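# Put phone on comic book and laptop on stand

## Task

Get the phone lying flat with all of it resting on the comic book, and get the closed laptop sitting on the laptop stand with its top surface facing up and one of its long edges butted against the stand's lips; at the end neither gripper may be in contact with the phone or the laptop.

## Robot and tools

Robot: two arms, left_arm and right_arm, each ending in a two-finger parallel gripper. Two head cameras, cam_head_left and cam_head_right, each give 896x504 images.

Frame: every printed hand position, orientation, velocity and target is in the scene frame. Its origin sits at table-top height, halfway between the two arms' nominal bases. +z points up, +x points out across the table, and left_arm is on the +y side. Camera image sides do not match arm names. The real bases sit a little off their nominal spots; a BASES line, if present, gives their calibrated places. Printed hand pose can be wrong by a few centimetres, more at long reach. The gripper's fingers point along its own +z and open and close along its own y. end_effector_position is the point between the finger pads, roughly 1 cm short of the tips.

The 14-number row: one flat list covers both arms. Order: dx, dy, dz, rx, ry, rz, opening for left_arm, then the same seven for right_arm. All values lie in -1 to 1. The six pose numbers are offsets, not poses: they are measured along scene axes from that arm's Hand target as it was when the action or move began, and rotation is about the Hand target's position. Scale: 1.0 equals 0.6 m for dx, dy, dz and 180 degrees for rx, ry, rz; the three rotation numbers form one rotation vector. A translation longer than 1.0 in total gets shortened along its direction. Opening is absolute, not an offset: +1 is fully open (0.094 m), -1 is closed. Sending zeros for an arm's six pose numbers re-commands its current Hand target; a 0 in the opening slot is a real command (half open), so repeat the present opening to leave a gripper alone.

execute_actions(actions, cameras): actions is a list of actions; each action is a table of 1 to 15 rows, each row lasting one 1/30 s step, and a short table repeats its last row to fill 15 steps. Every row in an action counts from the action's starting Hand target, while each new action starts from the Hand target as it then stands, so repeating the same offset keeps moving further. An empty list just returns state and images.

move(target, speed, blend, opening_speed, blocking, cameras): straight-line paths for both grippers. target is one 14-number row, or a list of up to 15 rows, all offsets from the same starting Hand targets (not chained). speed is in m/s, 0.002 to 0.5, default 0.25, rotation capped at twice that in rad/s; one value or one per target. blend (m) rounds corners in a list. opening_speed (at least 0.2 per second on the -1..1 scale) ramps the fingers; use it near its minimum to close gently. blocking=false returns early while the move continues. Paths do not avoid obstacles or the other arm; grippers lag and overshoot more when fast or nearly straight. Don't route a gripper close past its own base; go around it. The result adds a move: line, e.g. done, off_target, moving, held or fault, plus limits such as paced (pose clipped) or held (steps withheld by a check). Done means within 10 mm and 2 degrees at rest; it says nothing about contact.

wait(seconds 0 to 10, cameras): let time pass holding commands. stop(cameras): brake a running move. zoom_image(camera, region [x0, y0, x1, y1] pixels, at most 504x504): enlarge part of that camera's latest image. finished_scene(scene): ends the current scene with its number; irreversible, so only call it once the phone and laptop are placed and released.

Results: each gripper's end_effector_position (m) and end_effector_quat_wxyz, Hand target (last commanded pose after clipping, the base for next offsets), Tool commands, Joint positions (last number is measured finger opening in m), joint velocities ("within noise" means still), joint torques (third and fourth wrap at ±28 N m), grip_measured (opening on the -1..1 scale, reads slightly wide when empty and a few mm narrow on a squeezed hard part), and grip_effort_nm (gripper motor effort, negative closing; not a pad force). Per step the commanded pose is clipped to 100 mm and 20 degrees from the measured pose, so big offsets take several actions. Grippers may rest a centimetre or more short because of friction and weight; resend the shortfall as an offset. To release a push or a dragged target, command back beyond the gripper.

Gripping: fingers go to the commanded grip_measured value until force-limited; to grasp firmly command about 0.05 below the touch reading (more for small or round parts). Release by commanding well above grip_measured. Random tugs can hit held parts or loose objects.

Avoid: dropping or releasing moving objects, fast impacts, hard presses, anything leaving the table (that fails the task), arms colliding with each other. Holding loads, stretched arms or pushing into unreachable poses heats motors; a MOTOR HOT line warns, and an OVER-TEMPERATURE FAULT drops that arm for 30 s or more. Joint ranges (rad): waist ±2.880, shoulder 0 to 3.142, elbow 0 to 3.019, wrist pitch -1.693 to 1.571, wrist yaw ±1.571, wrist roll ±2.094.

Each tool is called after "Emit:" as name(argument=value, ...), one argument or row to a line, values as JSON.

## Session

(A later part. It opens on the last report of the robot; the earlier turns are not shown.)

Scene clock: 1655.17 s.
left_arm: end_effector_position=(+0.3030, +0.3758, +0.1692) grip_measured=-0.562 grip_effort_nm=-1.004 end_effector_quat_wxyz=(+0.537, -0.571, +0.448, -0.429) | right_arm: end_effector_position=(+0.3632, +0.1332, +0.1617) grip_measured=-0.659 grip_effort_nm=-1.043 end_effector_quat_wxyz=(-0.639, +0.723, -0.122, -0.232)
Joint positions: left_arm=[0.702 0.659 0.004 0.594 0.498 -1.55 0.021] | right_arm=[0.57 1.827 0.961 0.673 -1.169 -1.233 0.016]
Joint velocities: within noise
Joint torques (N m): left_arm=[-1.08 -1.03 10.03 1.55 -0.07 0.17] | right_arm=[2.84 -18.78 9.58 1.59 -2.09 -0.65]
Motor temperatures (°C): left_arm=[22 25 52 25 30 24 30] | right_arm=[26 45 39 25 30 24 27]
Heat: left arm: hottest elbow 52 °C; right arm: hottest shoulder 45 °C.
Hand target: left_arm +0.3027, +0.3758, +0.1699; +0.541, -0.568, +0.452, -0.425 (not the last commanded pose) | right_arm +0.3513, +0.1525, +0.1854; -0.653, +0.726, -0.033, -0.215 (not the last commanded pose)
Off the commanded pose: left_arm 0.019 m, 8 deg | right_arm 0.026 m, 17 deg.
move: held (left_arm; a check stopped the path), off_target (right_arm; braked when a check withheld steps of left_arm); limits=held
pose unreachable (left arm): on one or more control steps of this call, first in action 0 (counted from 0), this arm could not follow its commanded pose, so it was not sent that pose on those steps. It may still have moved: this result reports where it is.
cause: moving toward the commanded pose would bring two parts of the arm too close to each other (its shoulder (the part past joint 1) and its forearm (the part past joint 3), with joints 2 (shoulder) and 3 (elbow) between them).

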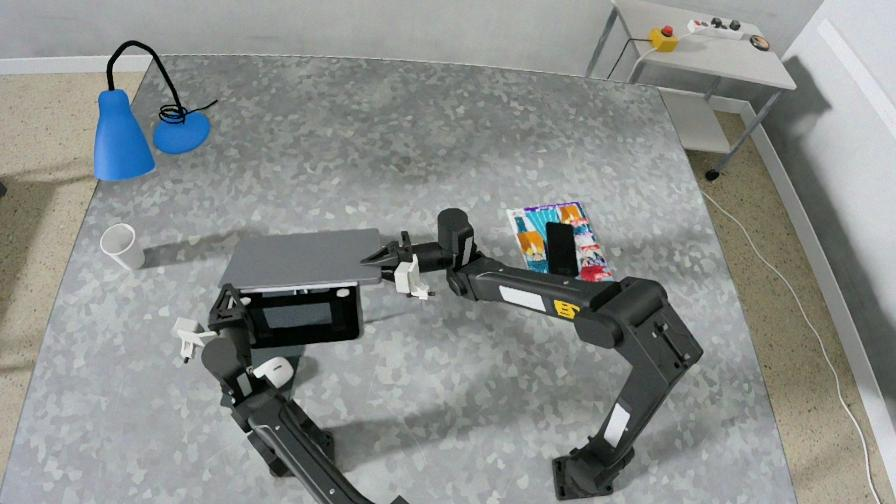

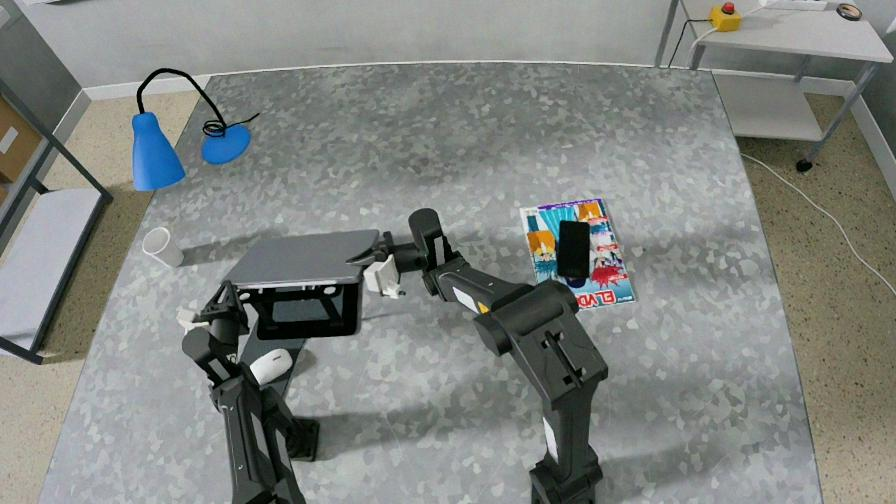

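Emit:
move(
  target=[
    [-0.02,0.0,0.01,0,0.05,0,-1,-0.02,0,-0.0,0,0.12,0,-1],
  ],
  speed=0.06,
)

Emit:
zoom_image(
  camera="cam_head_left",
  region=[180, 180, 480, 400],
)

Emit:
zoom_image(
  camera="cam_head_right",
  region=[180, 180, 480, 400],
)

Scene clock: 1665.33 s.
left_arm: end_effector_position=(+0.2888, +0.3740, +0.1652) grip_measured=-0.593 grip_effort_nm=-1.009 end_effector_quat_wxyz=(-0.498, +0.609, -0.481, +0.386) | right_arm: end_effector_position=(+0.3613, +0.1348, +0.1618) grip_measured=-0.657 grip_effort_nm=-1.038 end_effector_quat_wxyz=(+0.641, -0.693, +0.151, +0.292)
Joint positions: left_arm=[0.738 0.379 0.071 0.071 0.511 -1.444 0.019] | right_arm=[0.57 1.886 0.961 0.905 -1.207 -0.947 0.016]
Joint velocities: within noise
Joint torques (N m): left_arm=[-0.56 0.03 14.31 0.76 0.47 0.41] | right_arm=[3.55 -21.01 6.58 1.95 -0.74 1.52]
Motor temperatures (°C): left_arm=[22 25 50 24 29 24 30] | right_arm=[26 45 39 25 31 24 27]
Heat: left arm: hottest elbow 50 °C; right arm: hottest shoulder 45 °C.
Hand target: left_arm +0.2907, +0.3759, +0.1759; -0.504, +0.600, -0.493, +0.379 | right_arm +0.3393, +0.1525, +0.1854; +0.635, -0.673, +0.155, +0.347
Off the commanded pose: left_arm 0.011 m, 2 deg | right_arm 0.037 m, 7 deg.
move: off_target (left_arm, right_arm)

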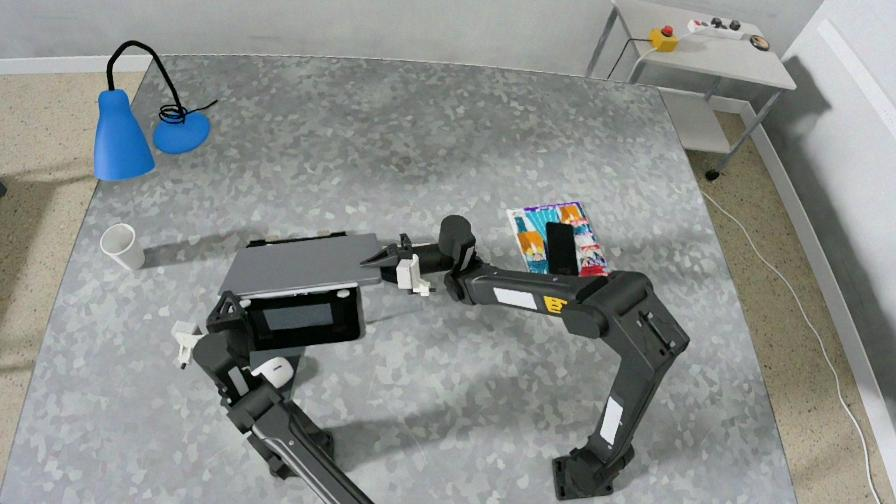

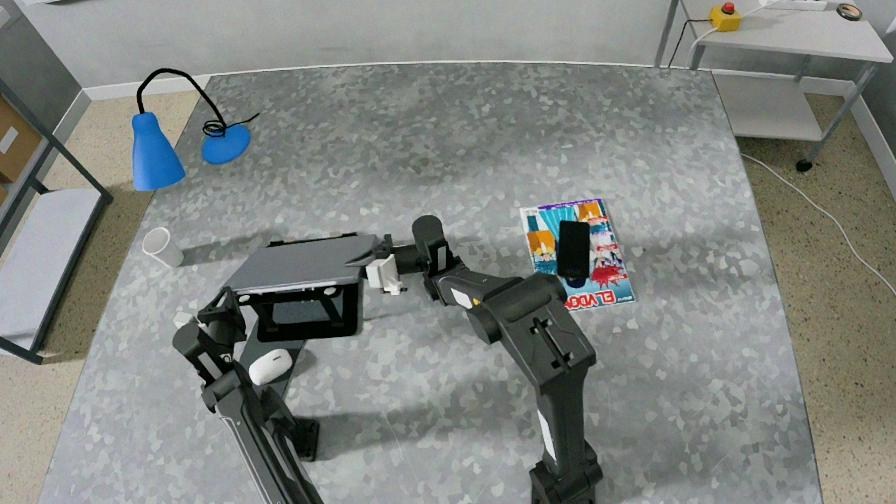

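Scaled by 1.680.

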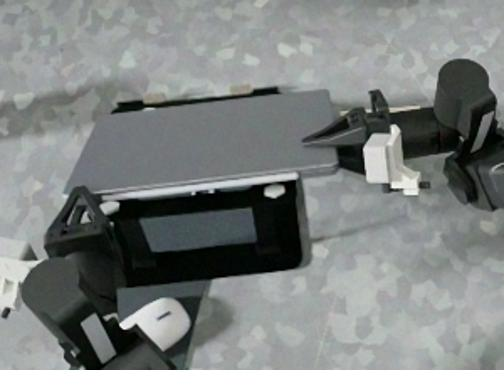

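Scaled by 1.680.

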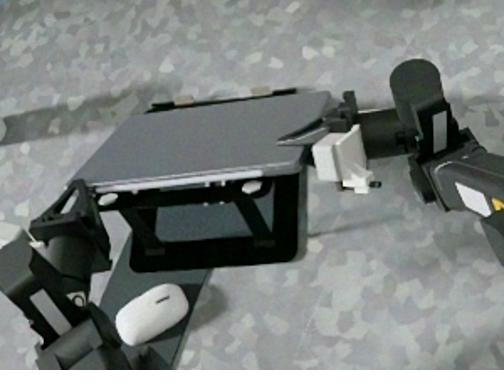

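Emit:
move(
  target=[
    [0,0.0,-0.015,0,0.0,0,-1,-0.01,0,-0.06,0,0,0,-1],
    [0.06,0.0,-0.04,0,0,0,-1,0.06,0,-0.09,0,0.0,0,-1],
  ],
  speed=0.05,
)

Emit:
zoom_image(
  camera="cam_head_left",
  region=[180, 180, 480, 400],
)

Emit:
zoom_image(
  camera="cam_head_right",
  region=[180, 180, 480, 400],
)

Scene clock: 1670.70 s.
left_arm: end_effector_position=(+0.3183, +0.3831, +0.1654) grip_measured=-0.599 grip_effort_nm=-1.009 end_effector_quat_wxyz=(-0.524, +0.596, -0.475, +0.379) | right_arm: end_effector_position=(+0.3834, +0.1438, +0.1357) grip_measured=-0.657 grip_effort_nm=-1.043 end_effector_quat_wxyz=(+0.653, -0.676, +0.154, +0.305)
Joint positions: left_arm=[0.627 0.66 0.078 0.407 0.379 -1.458 0.019] | right_arm=[0.562 2.025 1.033 1.103 -1.214 -0.806 0.016]
Joint velocities: within noise
Joint torques (N m): left_arm=[-3.72 2.2 10.95 1.72 -0.17 0.21] | right_arm=[1.61 -18.43 7.09 1.35 -1.42 0.87]
Motor temperatures (°C): left_arm=[22 25 49 24 29 24 30] | right_arm=[26 45 39 25 30 25 27]
Heat: left arm: hottest elbow 49 °C; right arm: hottest shoulder 45 °C.
Hand target: left_arm +0.3267, +0.3758, +0.1519; -0.504, +0.600, -0.493, +0.379 | right_arm +0.3754, +0.1524, +0.1314; +0.635, -0.673, +0.155, +0.347
Off the commanded pose: left_arm 0.017 m, 3 deg | right_arm 0.013 m, 5 deg.
move: off_target (left_arm, right_arm)

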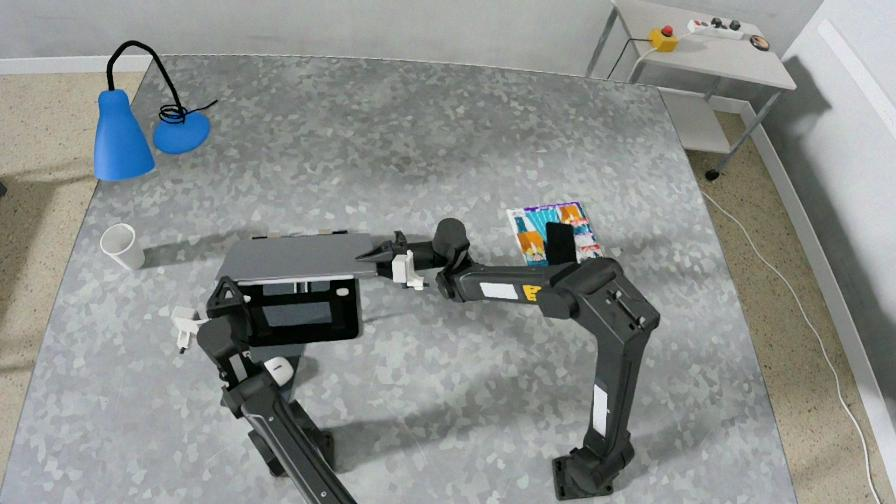

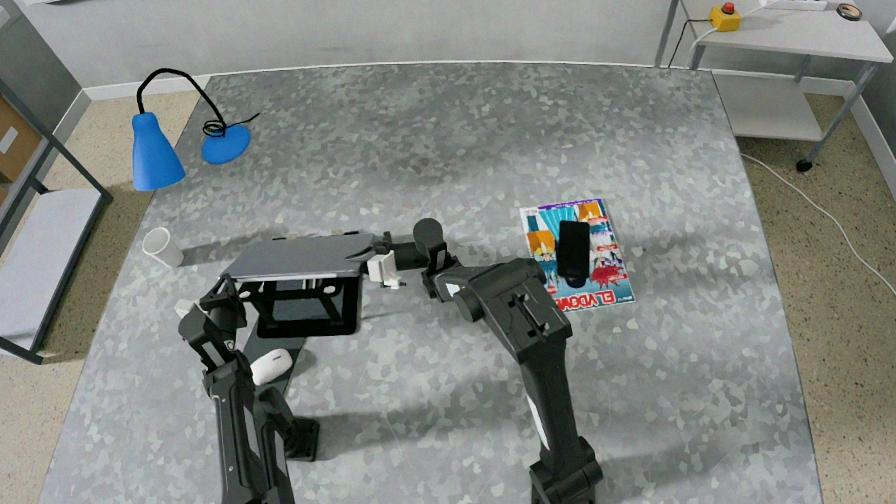

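Scaled by 1.680.

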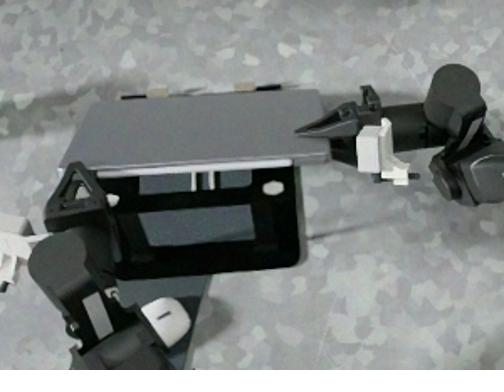

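Scaled by 1.680.

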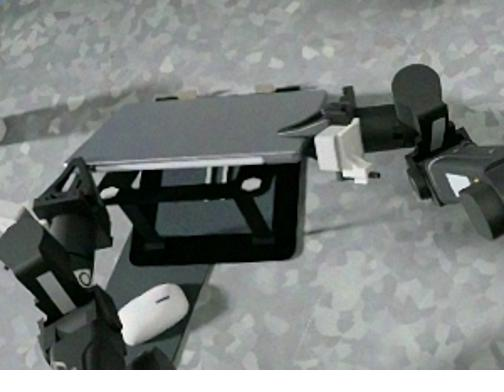

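Emit:
move(
  target=[
    [0.06,0.0,-0.015,0,0.0,0,-1,0.06,0,-0.015,0,0,0,-1],
  ],
  speed=0.05,
)

Emit:
zoom_image(
  camera="cam_head_left",
  region=[180, 180, 480, 400],
)

Emit:
zoom_image(
  camera="cam_head_right",
  region=[180, 180, 480, 400],
)

Scene clock: 1674.83 s.
left_arm: end_effector_position=(+0.3514, +0.3851, +0.1661) grip_measured=-0.599 grip_effort_nm=-1.009 end_effector_quat_wxyz=(-0.536, +0.587, -0.471, +0.382) | right_arm: end_effector_position=(+0.4168, +0.1476, +0.1302) grip_measured=-0.657 grip_effort_nm=-1.043 end_effector_quat_wxyz=(+0.655, -0.674, +0.151, +0.306)
Joint positions: left_arm=[0.522 0.904 0.116 0.648 0.272 -1.476 0.019] | right_arm=[0.536 2.094 1.134 1.103 -1.242 -0.778 0.016]
Joint velocities: within noise
Joint torques (N m): left_arm=[-4.48 2.49 9.91 1.17 -0.09 0.18] | right_arm=[1.03 -19.55 7.32 1.05 -1.59 0.83]
Motor temperatures (°C): left_arm=[22 25 49 24 29 24 30] | right_arm=[26 45 39 25 30 25 27]
Heat: left arm: hottest elbow 49 °C; right arm: hottest shoulder 45 °C.
Hand target: left_arm +0.3628, +0.3758, +0.1430; -0.504, +0.599, -0.493, +0.379 | right_arm +0.4114, +0.1525, +0.1226; +0.635, -0.673, +0.155, +0.347
Off the commanded pose: left_arm 0.027 m, 5 deg | right_arm 0.011 m, 5 deg.
move: off_target (left_arm, right_arm)

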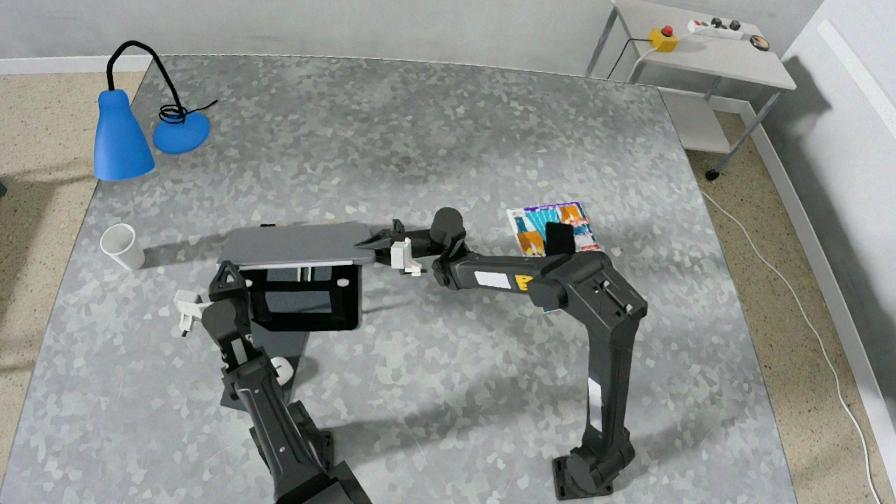

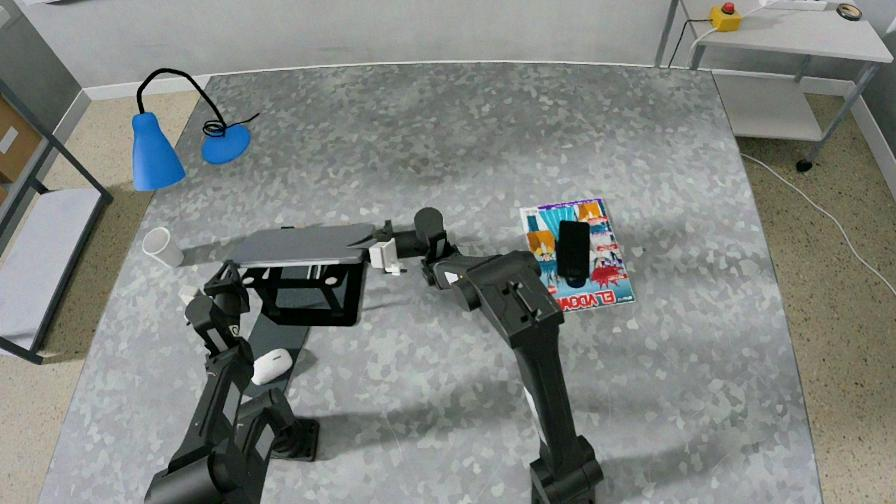

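Scaled by 1.680.

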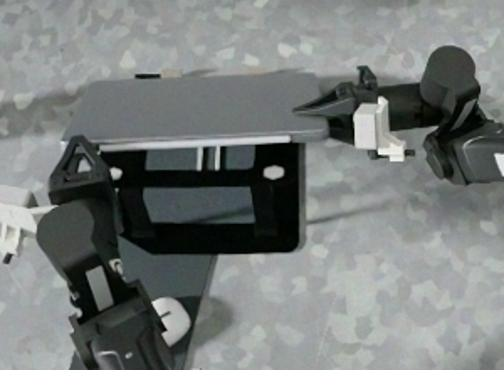

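Scaled by 1.680.

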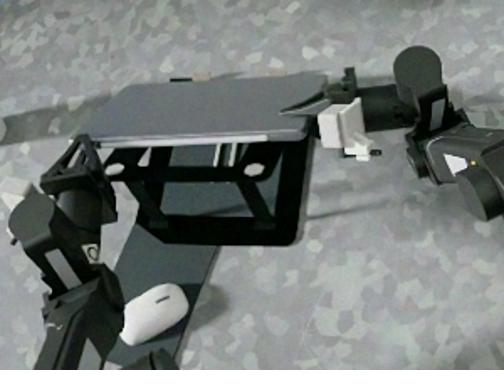

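Emit:
move(
  target=[
    [-0.03,0.0,0.01,0,0.0,0,-1,-0.05,0,0.03,0,0,0,-1],
    [-0.05,0.0,-0.03,0,-0.05,0,-1,-0.07,0,0.01,0,-0.08,0,-1],
  ],
  speed=0.05,
)

Emit:
zoom_image(
  camera="cam_head_left",
  region=[180, 180, 480, 400],
)

Emit:
zoom_image(
  camera="cam_head_right",
  region=[180, 180, 480, 400],
)

Scene clock: 1683.03 s.
left_arm: end_effector_position=(+0.3383, +0.3800, +0.1717) grip_measured=-0.600 grip_effort_nm=-1.009 end_effector_quat_wxyz=(+0.578, -0.535, +0.433, -0.439) | right_arm: end_effector_position=(+0.4049, +0.1420, +0.1396) grip_measured=-0.655 grip_effort_nm=-1.043 end_effector_quat_wxyz=(+0.671, -0.702, +0.089, +0.222)
Joint positions: left_arm=[0.574 1.175 0.031 1.201 0.362 -1.559 0.019] | right_arm=[0.54 2.003 1.077 0.921 -1.22 -1.13 0.016]
Joint velocities: within noise
Joint torques (N m): left_arm=[-1.67 -4.72 6.34 1.43 0.06 0.12] | right_arm=[3.43 -21.36 3.58 0.35 -1.41 0.17]
Motor temperatures (°C): left_arm=[22 25 47 24 29 24 30] | right_arm=[26 45 38 25 30 24 28]
Heat: left arm: hottest elbow 47 °C; right arm: hottest shoulder 45 °C.
Hand target: left_arm +0.3389, +0.3796, +0.1681; +0.573, -0.538, +0.437, -0.437 (not the last commanded pose) | right_arm +0.3697, +0.1525, +0.1287; +0.649, -0.710, +0.077, +0.263
Off the commanded pose: left_arm 0.047 m, 6 deg | right_arm 0.039 m, 5 deg.
move: held (left_arm; a check stopped the path), off_target (right_arm; braked when a check withheld steps of left_arm); path passed 1 of 2 targets; limits=held
pose unreachable (left arm): on one or more control steps of this call, first in action 0 (counted from 0), this arm could not follow its commanded pose, so it was not sent that pose on those steps. It may still have moved: this result reports where it is.
cause: moving toward the commanded pose would bring two parts of the arm too close to each other (its shoulder (the part past joint 1) and its forearm (the part past joint 3), with joints 2 (shoulder) and 3 (elbow) between them).

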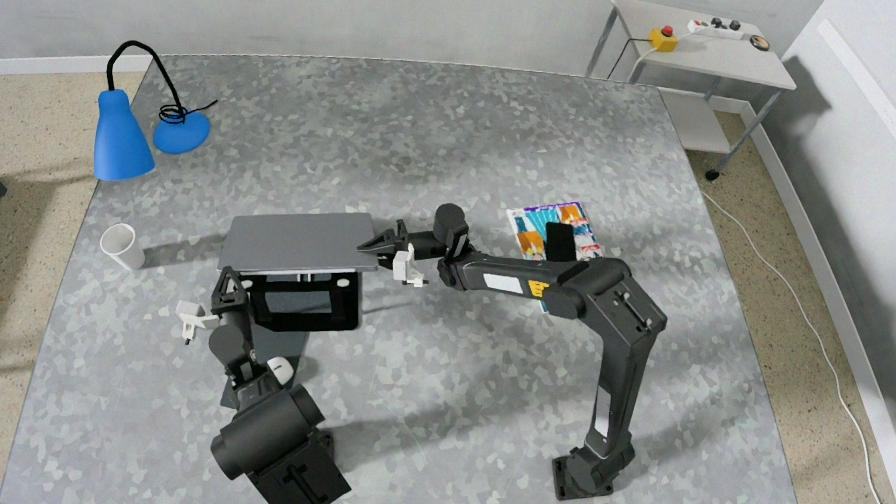

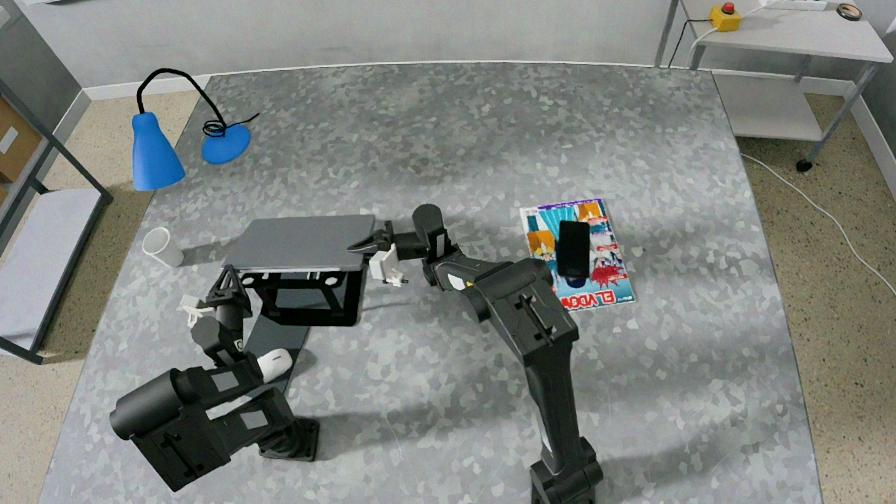

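Scaled by 1.680.

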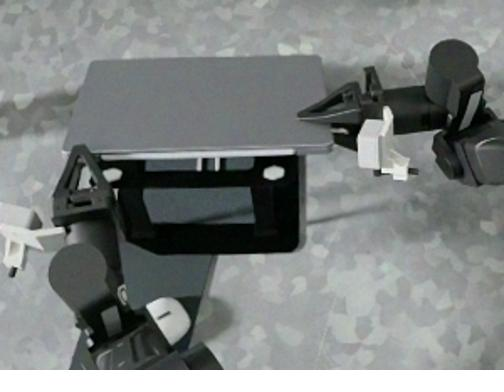

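Scaled by 1.680.

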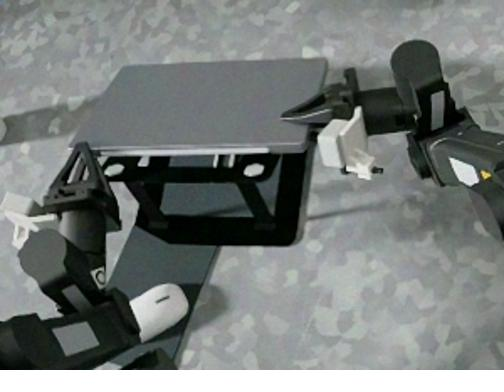

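Emit:
move(
  target=[
    [-0.03,0.0,-0.0,0,0.02,0,-1,0.0,0,0.0,0,0,0,-1],
    [-0.05,0.0,-0.03,0,0.02,0,-1,-0.02,0,-0.02,0,0,0,-1],
  ],
  speed=0.05,
)

Emit:
zoom_image(
  camera="cam_head_left",
  region=[180, 180, 480, 400],
)

Emit:
zoom_image(
  camera="cam_head_right",
  region=[180, 180, 480, 400],
)

Scene clock: 1687.23 s.
left_arm: end_effector_position=(+0.3175, +0.3827, +0.1540) grip_measured=-0.600 grip_effort_nm=-1.004 end_effector_quat_wxyz=(+0.553, -0.568, +0.451, -0.411) | right_arm: end_effector_position=(+0.3893, +0.1445, +0.1280) grip_measured=-0.656 grip_effort_nm=-1.033 end_effector_quat_wxyz=(+0.659, -0.706, +0.099, +0.242)
Joint positions: left_arm=[0.644 0.965 0.002 0.908 0.412 -1.517 0.019] | right_arm=[0.557 2.003 1.048 0.91 -1.221 -1.12 0.016]
Joint velocities: within noise
Joint torques (N m): left_arm=[-3.02 -3.72 8.61 2.54 0.35 -0.05] | right_arm=[2.67 -20.78 4.48 1.16 -1.19 0.07]
Motor temperatures (°C): left_arm=[22 25 46 24 29 24 30] | right_arm=[26 45 38 25 30 24 28]
Heat: left arm: hottest elbow 46 °C; right arm: hottest shoulder 45 °C.
Hand target: left_arm +0.3215, +0.3805, +0.1642; +0.559, -0.554, +0.450, -0.421 (not the last commanded pose) | right_arm +0.3642, +0.1524, +0.1233; +0.649, -0.710, +0.077, +0.263 (not the last commanded pose)
Off the commanded pose: left_arm 0.010 m, 2 deg | right_arm 0.035 m, 4 deg.
move: held (left_arm; a check stopped the path), off_target (right_arm; braked when a check withheld steps of left_arm); path passed 1 of 2 targets; limits=held
pose unreachable (left arm): on one or more control steps of this call, first in action 0 (counted from 0), this arm could not follow its commanded pose, so it was not sent that pose on those steps. It may still have moved: this result reports where it is.
cause: moving toward the commanded pose would bring two parts of the arm too close to each other (its shoulder (the part past joint 1) and its forearm (the part past joint 3), with joints 2 (shoulder) and 3 (elbow) between them).

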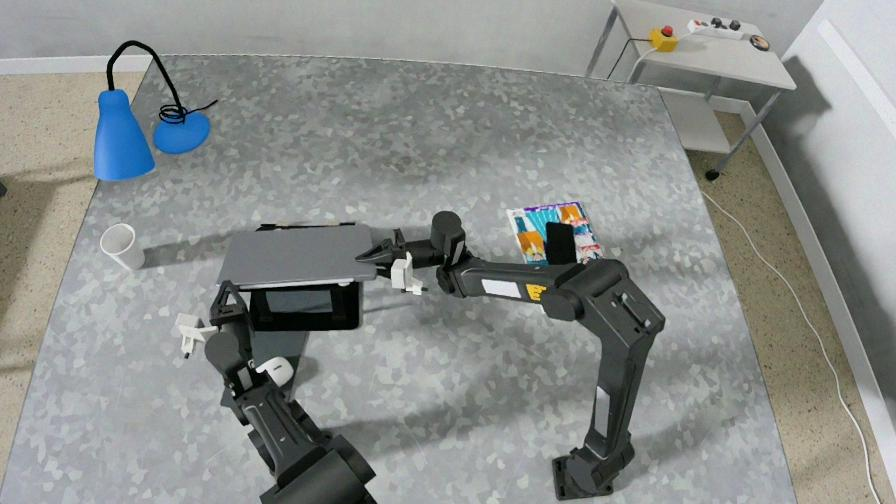

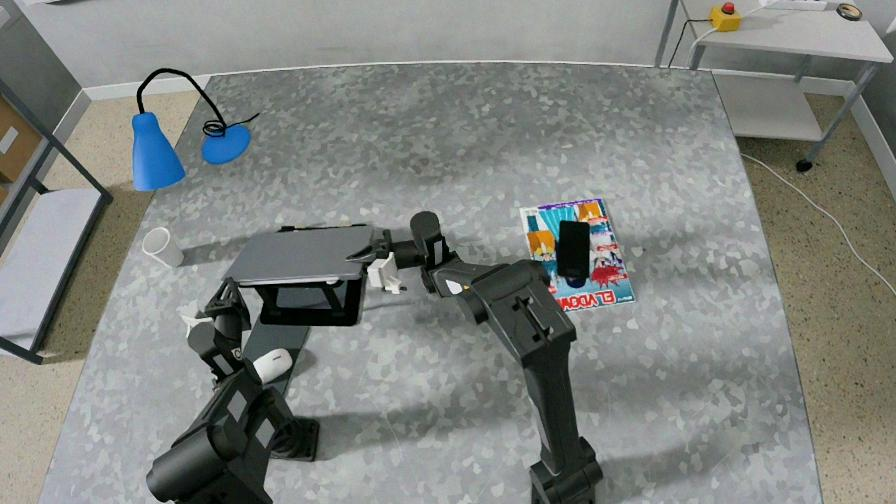

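Scaled by 1.680.

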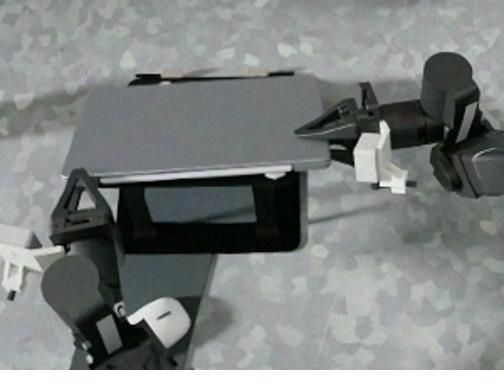

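Scaled by 1.680.

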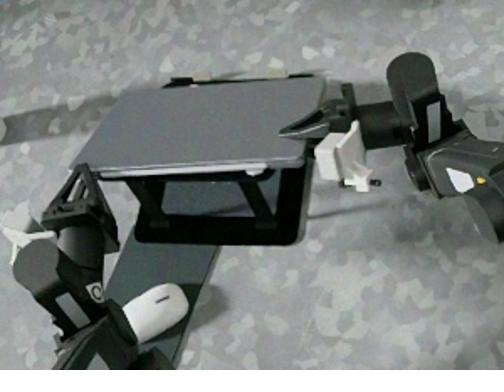

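Emit:
move(
  target=[
    [0.01,0.0,-0.03,0,0.0,0,-1,0.0,0,-0.04,0,0,0,-1],
  ],
  speed=0.04,
)

Emit:
zoom_image(
  camera="cam_head_left",
  region=[180, 180, 480, 400],
)

Emit:
zoom_image(
  camera="cam_head_right",
  region=[180, 180, 480, 400],
)

Scene clock: 1690.93 s.
left_arm: end_effector_position=(+0.3237, +0.3863, +0.1490) grip_measured=-0.600 grip_effort_nm=-1.009 end_effector_quat_wxyz=(+0.566, -0.556, +0.445, -0.415) | right_arm: end_effector_position=(+0.3905, +0.1461, +0.1244) grip_measured=-0.656 grip_effort_nm=-1.038 end_effector_quat_wxyz=(+0.666, -0.703, +0.094, +0.231)
Joint positions: left_arm=[0.636 1.189 0.002 1.169 0.402 -1.522 0.019] | right_arm=[0.56 2.019 1.048 0.953 -1.207 -1.12 0.016]
Joint velocities: within noise
Joint torques (N m): left_arm=[-2.84 -1.73 5.82 2.28 -0.16 0.1] | right_arm=[2.37 -17.55 4.25 1.42 -1.65 0.07]
Motor temperatures (°C): left_arm=[22 25 46 24 29 24 30] | right_arm=[26 45 37 25 30 24 28]
Heat: left arm: hottest elbow 46 °C; right arm: hottest shoulder 45 °C.
Hand target: left_arm +0.3275, +0.3804, +0.1462; +0.559, -0.554, +0.450, -0.421 | right_arm +0.3641, +0.1525, +0.0992; +0.649, -0.710, +0.077, +0.263
Off the commanded pose: left_arm 0.008 m, 1 deg | right_arm 0.037 m, 5 deg.
move: off_target (right_arm)

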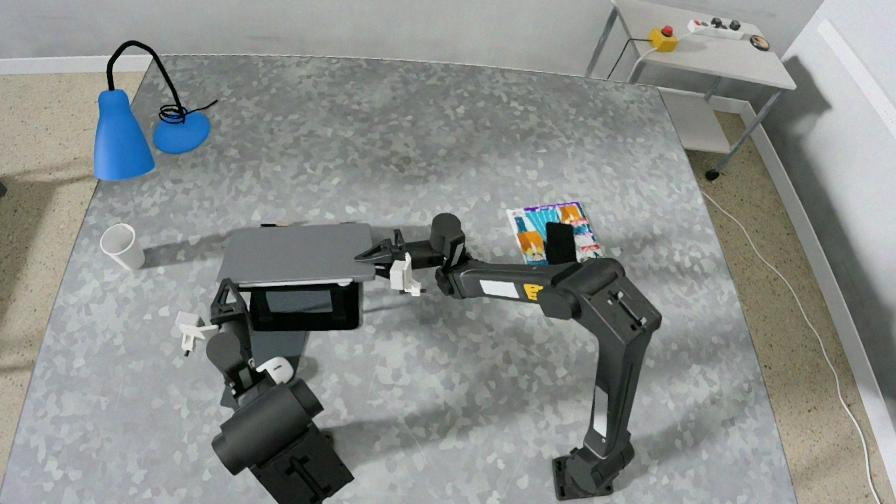

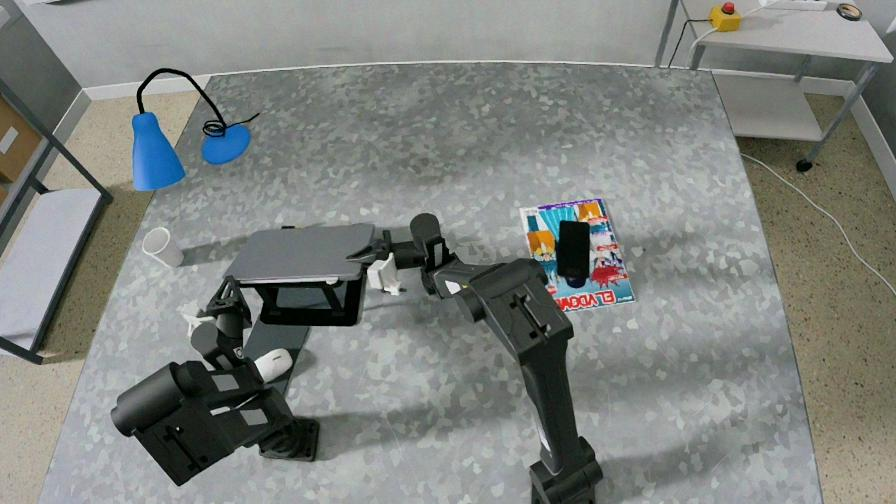

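Scaled by 1.680.

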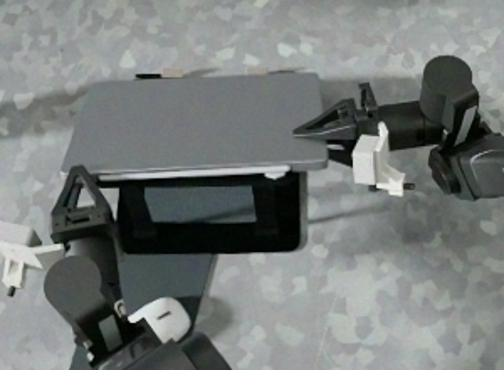

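Scaled by 1.680.

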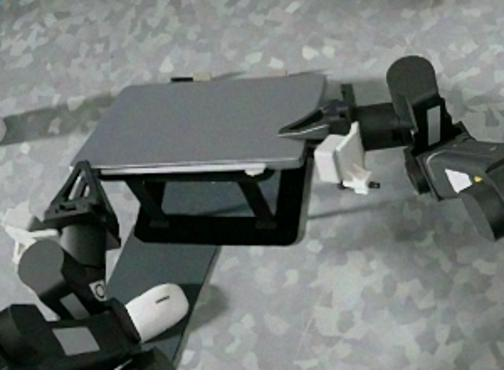

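Emit:
move(
  target=[
    [0.035,0.0,-0.035,0,0.0,0,-1,0.055,0,-0.01,0,0,0,-1],
  ],
  speed=0.04,
)

Emit:
zoom_image(
  camera="cam_head_left",
  region=[180, 180, 480, 400],
)

Emit:
zoom_image(
  camera="cam_head_right",
  region=[180, 180, 480, 400],
)

Scene clock: 1695.70 s.
left_arm: end_effector_position=(+0.3387, +0.3848, +0.1375) grip_measured=-0.599 grip_effort_nm=-1.009 end_effector_quat_wxyz=(+0.578, -0.547, +0.437, -0.419) | right_arm: end_effector_position=(+0.4096, +0.1474, +0.1135) grip_measured=-0.656 grip_effort_nm=-1.043 end_effector_quat_wxyz=(+0.667, -0.704, +0.085, +0.229)
Joint positions: left_arm=[0.569 1.496 0.021 1.494 0.328 -1.531 0.019] | right_arm=[0.542 2.073 1.108 0.95 -1.234 -1.134 0.016]
Joint velocities: within noise
Joint torques (N m): left_arm=[-3.84 -2.78 4.51 0.95 0.01 0.14] | right_arm=[1.38 -18.26 6.32 0.47 -1.78 0.22]
Motor temperatures (°C): left_arm=[22 25 45 24 29 24 30] | right_arm=[26 45 37 25 31 24 28]
Heat: left arm: hottest elbow 45 °C; right arm: hottest shoulder 45 °C.
Hand target: left_arm +0.3485, +0.3805, +0.1252; +0.559, -0.554, +0.450, -0.421 | right_arm +0.3972, +0.1525, +0.0932; +0.649, -0.710, +0.077, +0.263
Off the commanded pose: left_arm 0.016 m, 3 deg | right_arm 0.024 m, 5 deg.
move: off_target (left_arm, right_arm)

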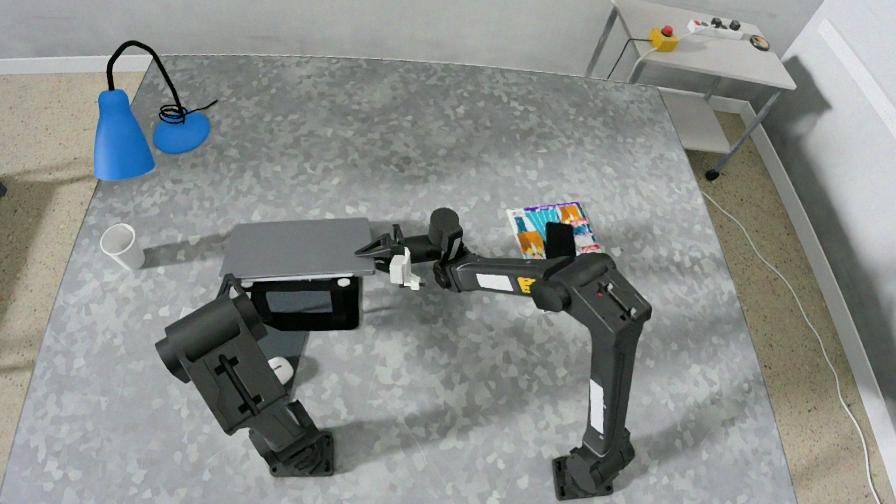

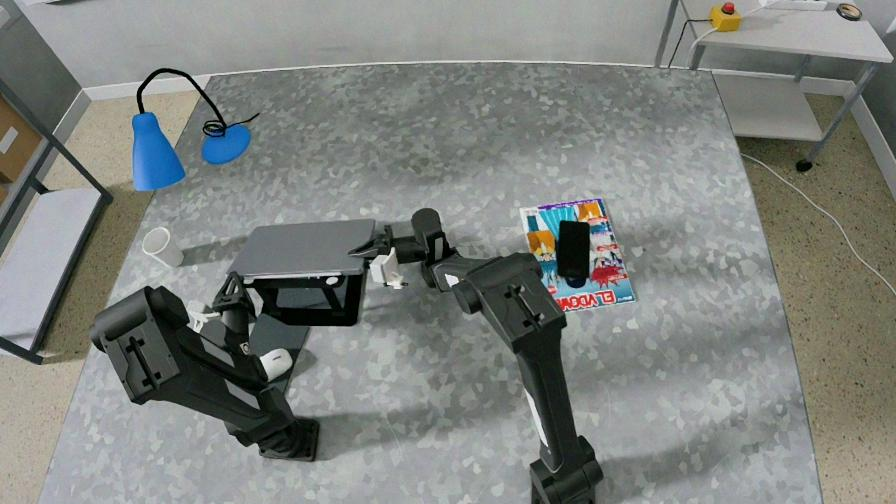

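Scaled by 1.680.

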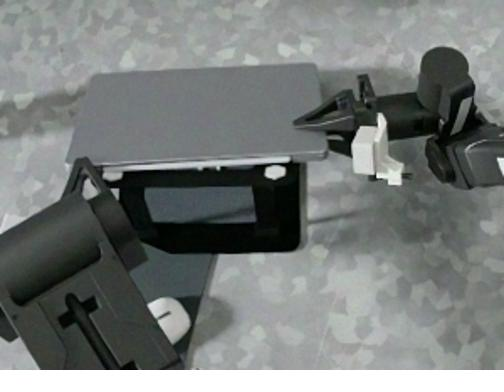

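Scaled by 1.680.

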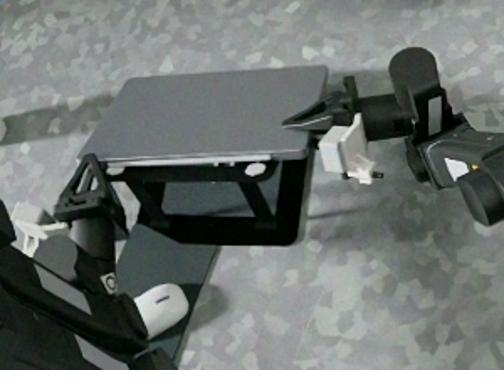

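Emit:
move(
  target=[
    [0.0,0.0,-0.02,0,0.0,0,-1,0.0,0,-0.025,0,0,0,-1],
    [0.025,0.0,-0.04,0,0.0,0,-1,0.04,0,-0.05,0,0,0,-1],
  ],
  speed=0.04,
)

Emit:
zoom_image(
  camera="cam_head_left",
  region=[180, 180, 480, 400],
)

Emit:
zoom_image(
  camera="cam_head_right",
  region=[180, 180, 480, 400],
)

Scene clock: 1702.03 s.
left_arm: end_effector_position=(+0.3426, +0.3852, +0.1339) grip_measured=-0.584 grip_effort_nm=-1.013 end_effector_quat_wxyz=(+0.580, -0.550, +0.426, -0.423) | right_arm: end_effector_position=(+0.4265, +0.1524, +0.1038) grip_measured=-0.656 grip_effort_nm=-1.043 end_effector_quat_wxyz=(+0.667, -0.704, +0.067, +0.236)
Joint positions: left_arm=[0.547 1.583 0.029 1.587 0.293 -1.551 0.02] | right_arm=[0.531 2.135 1.184 0.953 -1.279 -1.133 0.016]
Joint velocities: within noise
Joint torques (N m): left_arm=[-4.78 2.96 5.72 1.61 -0.03 0.38] | right_arm=[0.67 -16.85 5.96 0.66 -1 0.14]
Motor temperatures (°C): left_arm=[22 25 44 24 29 24 30] | right_arm=[26 45 37 25 31 24 28]
Heat: left arm: hottest elbow 44 °C; right arm: hottest shoulder 45 °C.
Hand target: left_arm +0.3635, +0.3804, +0.1012; +0.559, -0.554, +0.450, -0.421 | right_arm +0.4213, +0.1524, +0.0632; +0.649, -0.710, +0.077, +0.263
Off the commanded pose: left_arm 0.039 m, 4 deg | right_arm 0.041 m, 4 deg.
joint read past its limit (left arm) — joint 4 (wrist pitch), upper limit.
joint sent to its limit (left arm) — joint 4 (wrist pitch), upper limit. The joint targets are off in position, not in orientation.
move: off_target (left_arm, right_arm)

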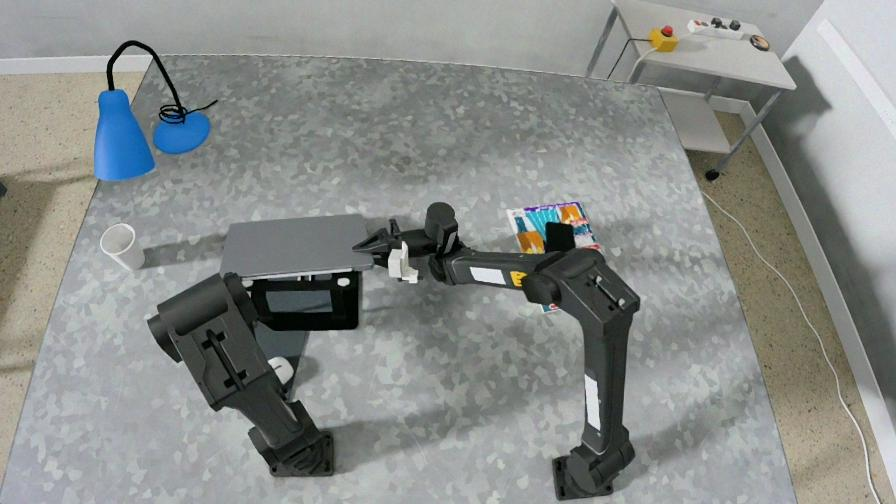

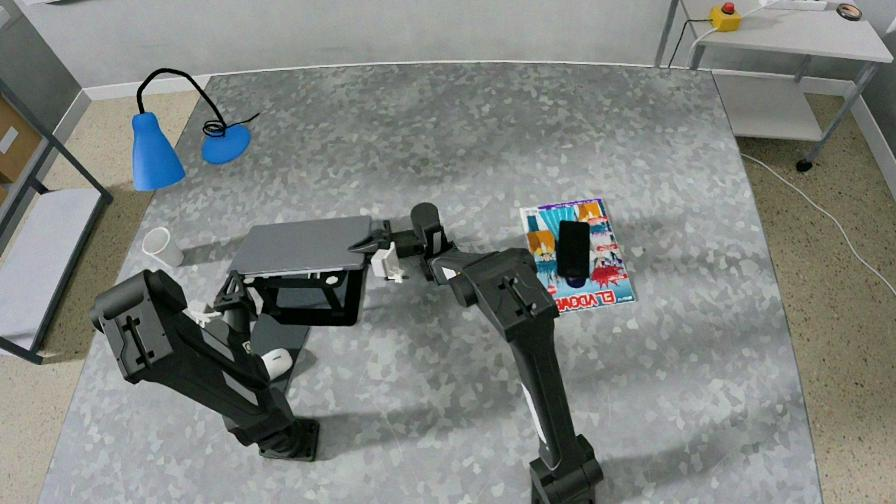

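Scaled by 1.680.

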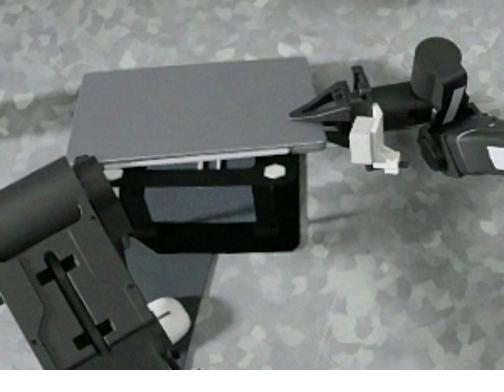

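Scaled by 1.680.

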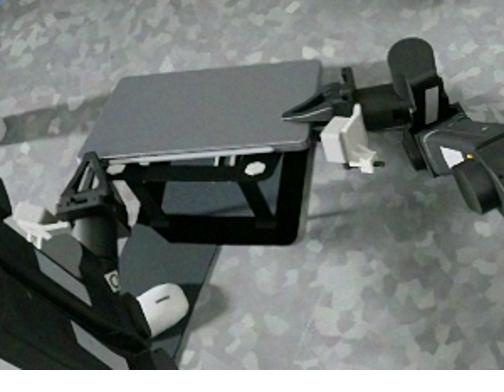

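Emit:
move(
  target=[
    [0.0,0.0,0.04,0,0.0,0,-1,-0.03,0,0.06,0,0,0,-1],
    [-0.035,0.0,0.04,0,0.0,0,-1,-0.07,0,0.05,0,0,0,-1],
  ],
  speed=0.05,
)

Emit:
zoom_image(
  camera="cam_head_left",
  region=[200, 200, 400, 350],
)

Emit:
zoom_image(
  camera="cam_head_right",
  region=[200, 200, 400, 350],
)

Scene clock: 1706.60 s.
left_arm: end_effector_position=(+0.3421, +0.3844, +0.1359) grip_measured=-0.584 grip_effort_nm=-1.009 end_effector_quat_wxyz=(+0.575, -0.547, +0.436, -0.424) | right_arm: end_effector_position=(+0.4144, +0.1476, +0.1093) grip_measured=-0.656 grip_effort_nm=-1.043 end_effector_quat_wxyz=(+0.667, -0.704, +0.088, +0.227)
Joint positions: left_arm=[0.562 1.526 0.029 1.519 0.327 -1.541 0.02] | right_arm=[0.539 2.087 1.119 0.951 -1.23 -1.134 0.016]
Joint velocities: within noise
Joint torques (N m): left_arm=[-1.55 -6.01 2.5 0.94 0.75 0.2] | right_arm=[2.84 -21.3 2.41 1.02 -1.42 0.15]
Motor temperatures (°C): left_arm=[22 25 43 24 29 24 30] | right_arm=[26 45 37 25 31 24 28]
Heat: left arm: hottest elbow 43 °C; right arm: hottest shoulder 45 °C.
Hand target: left_arm +0.3424, +0.3805, +0.1251; +0.559, -0.554, +0.450, -0.421 | right_arm +0.3792, +0.1525, +0.0933; +0.649, -0.710, +0.077, +0.263
Off the commanded pose: left_arm 0.011 m, 3 deg | right_arm 0.039 m, 5 deg.
move: off_target (left_arm, right_arm)

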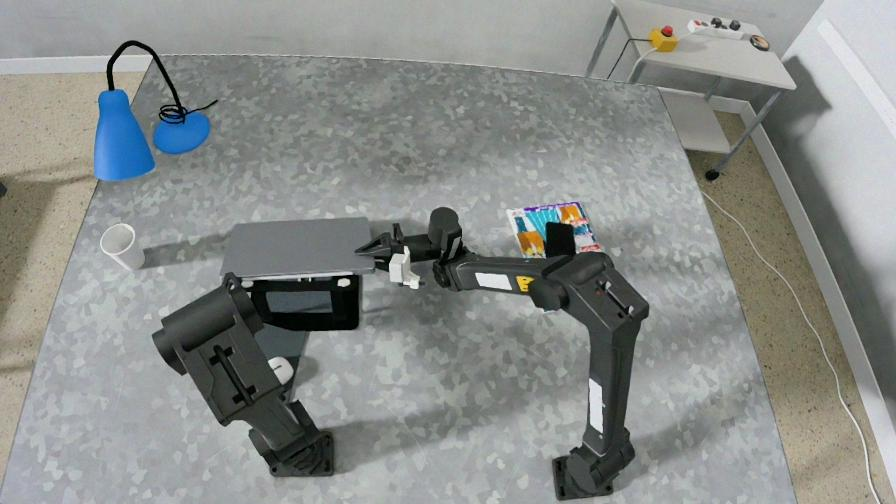

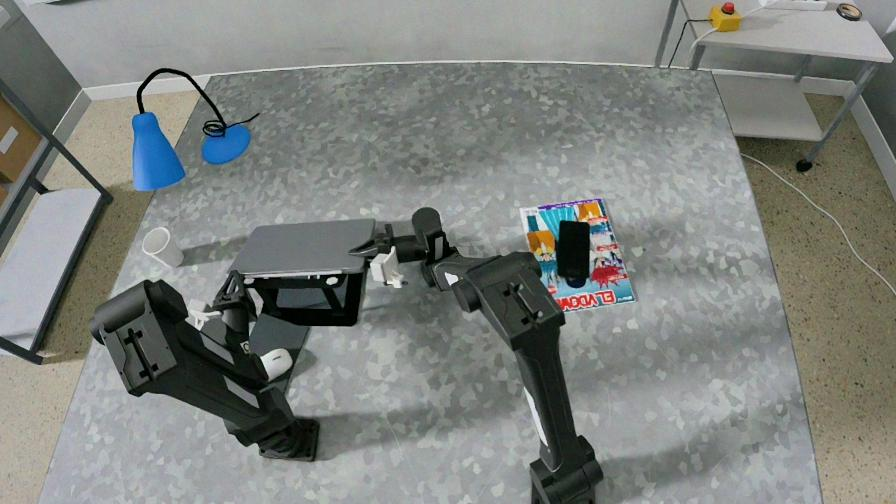

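Scaled by 2.520.

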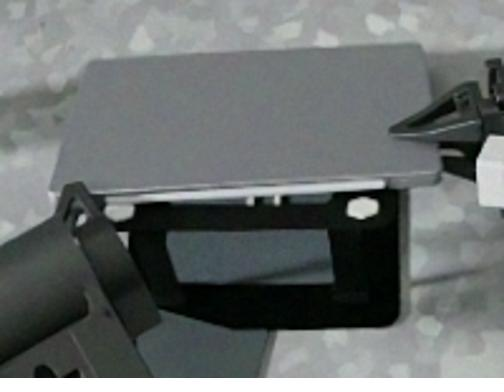

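Scaled by 2.520.

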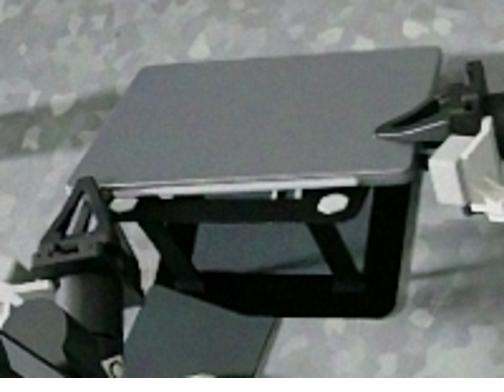

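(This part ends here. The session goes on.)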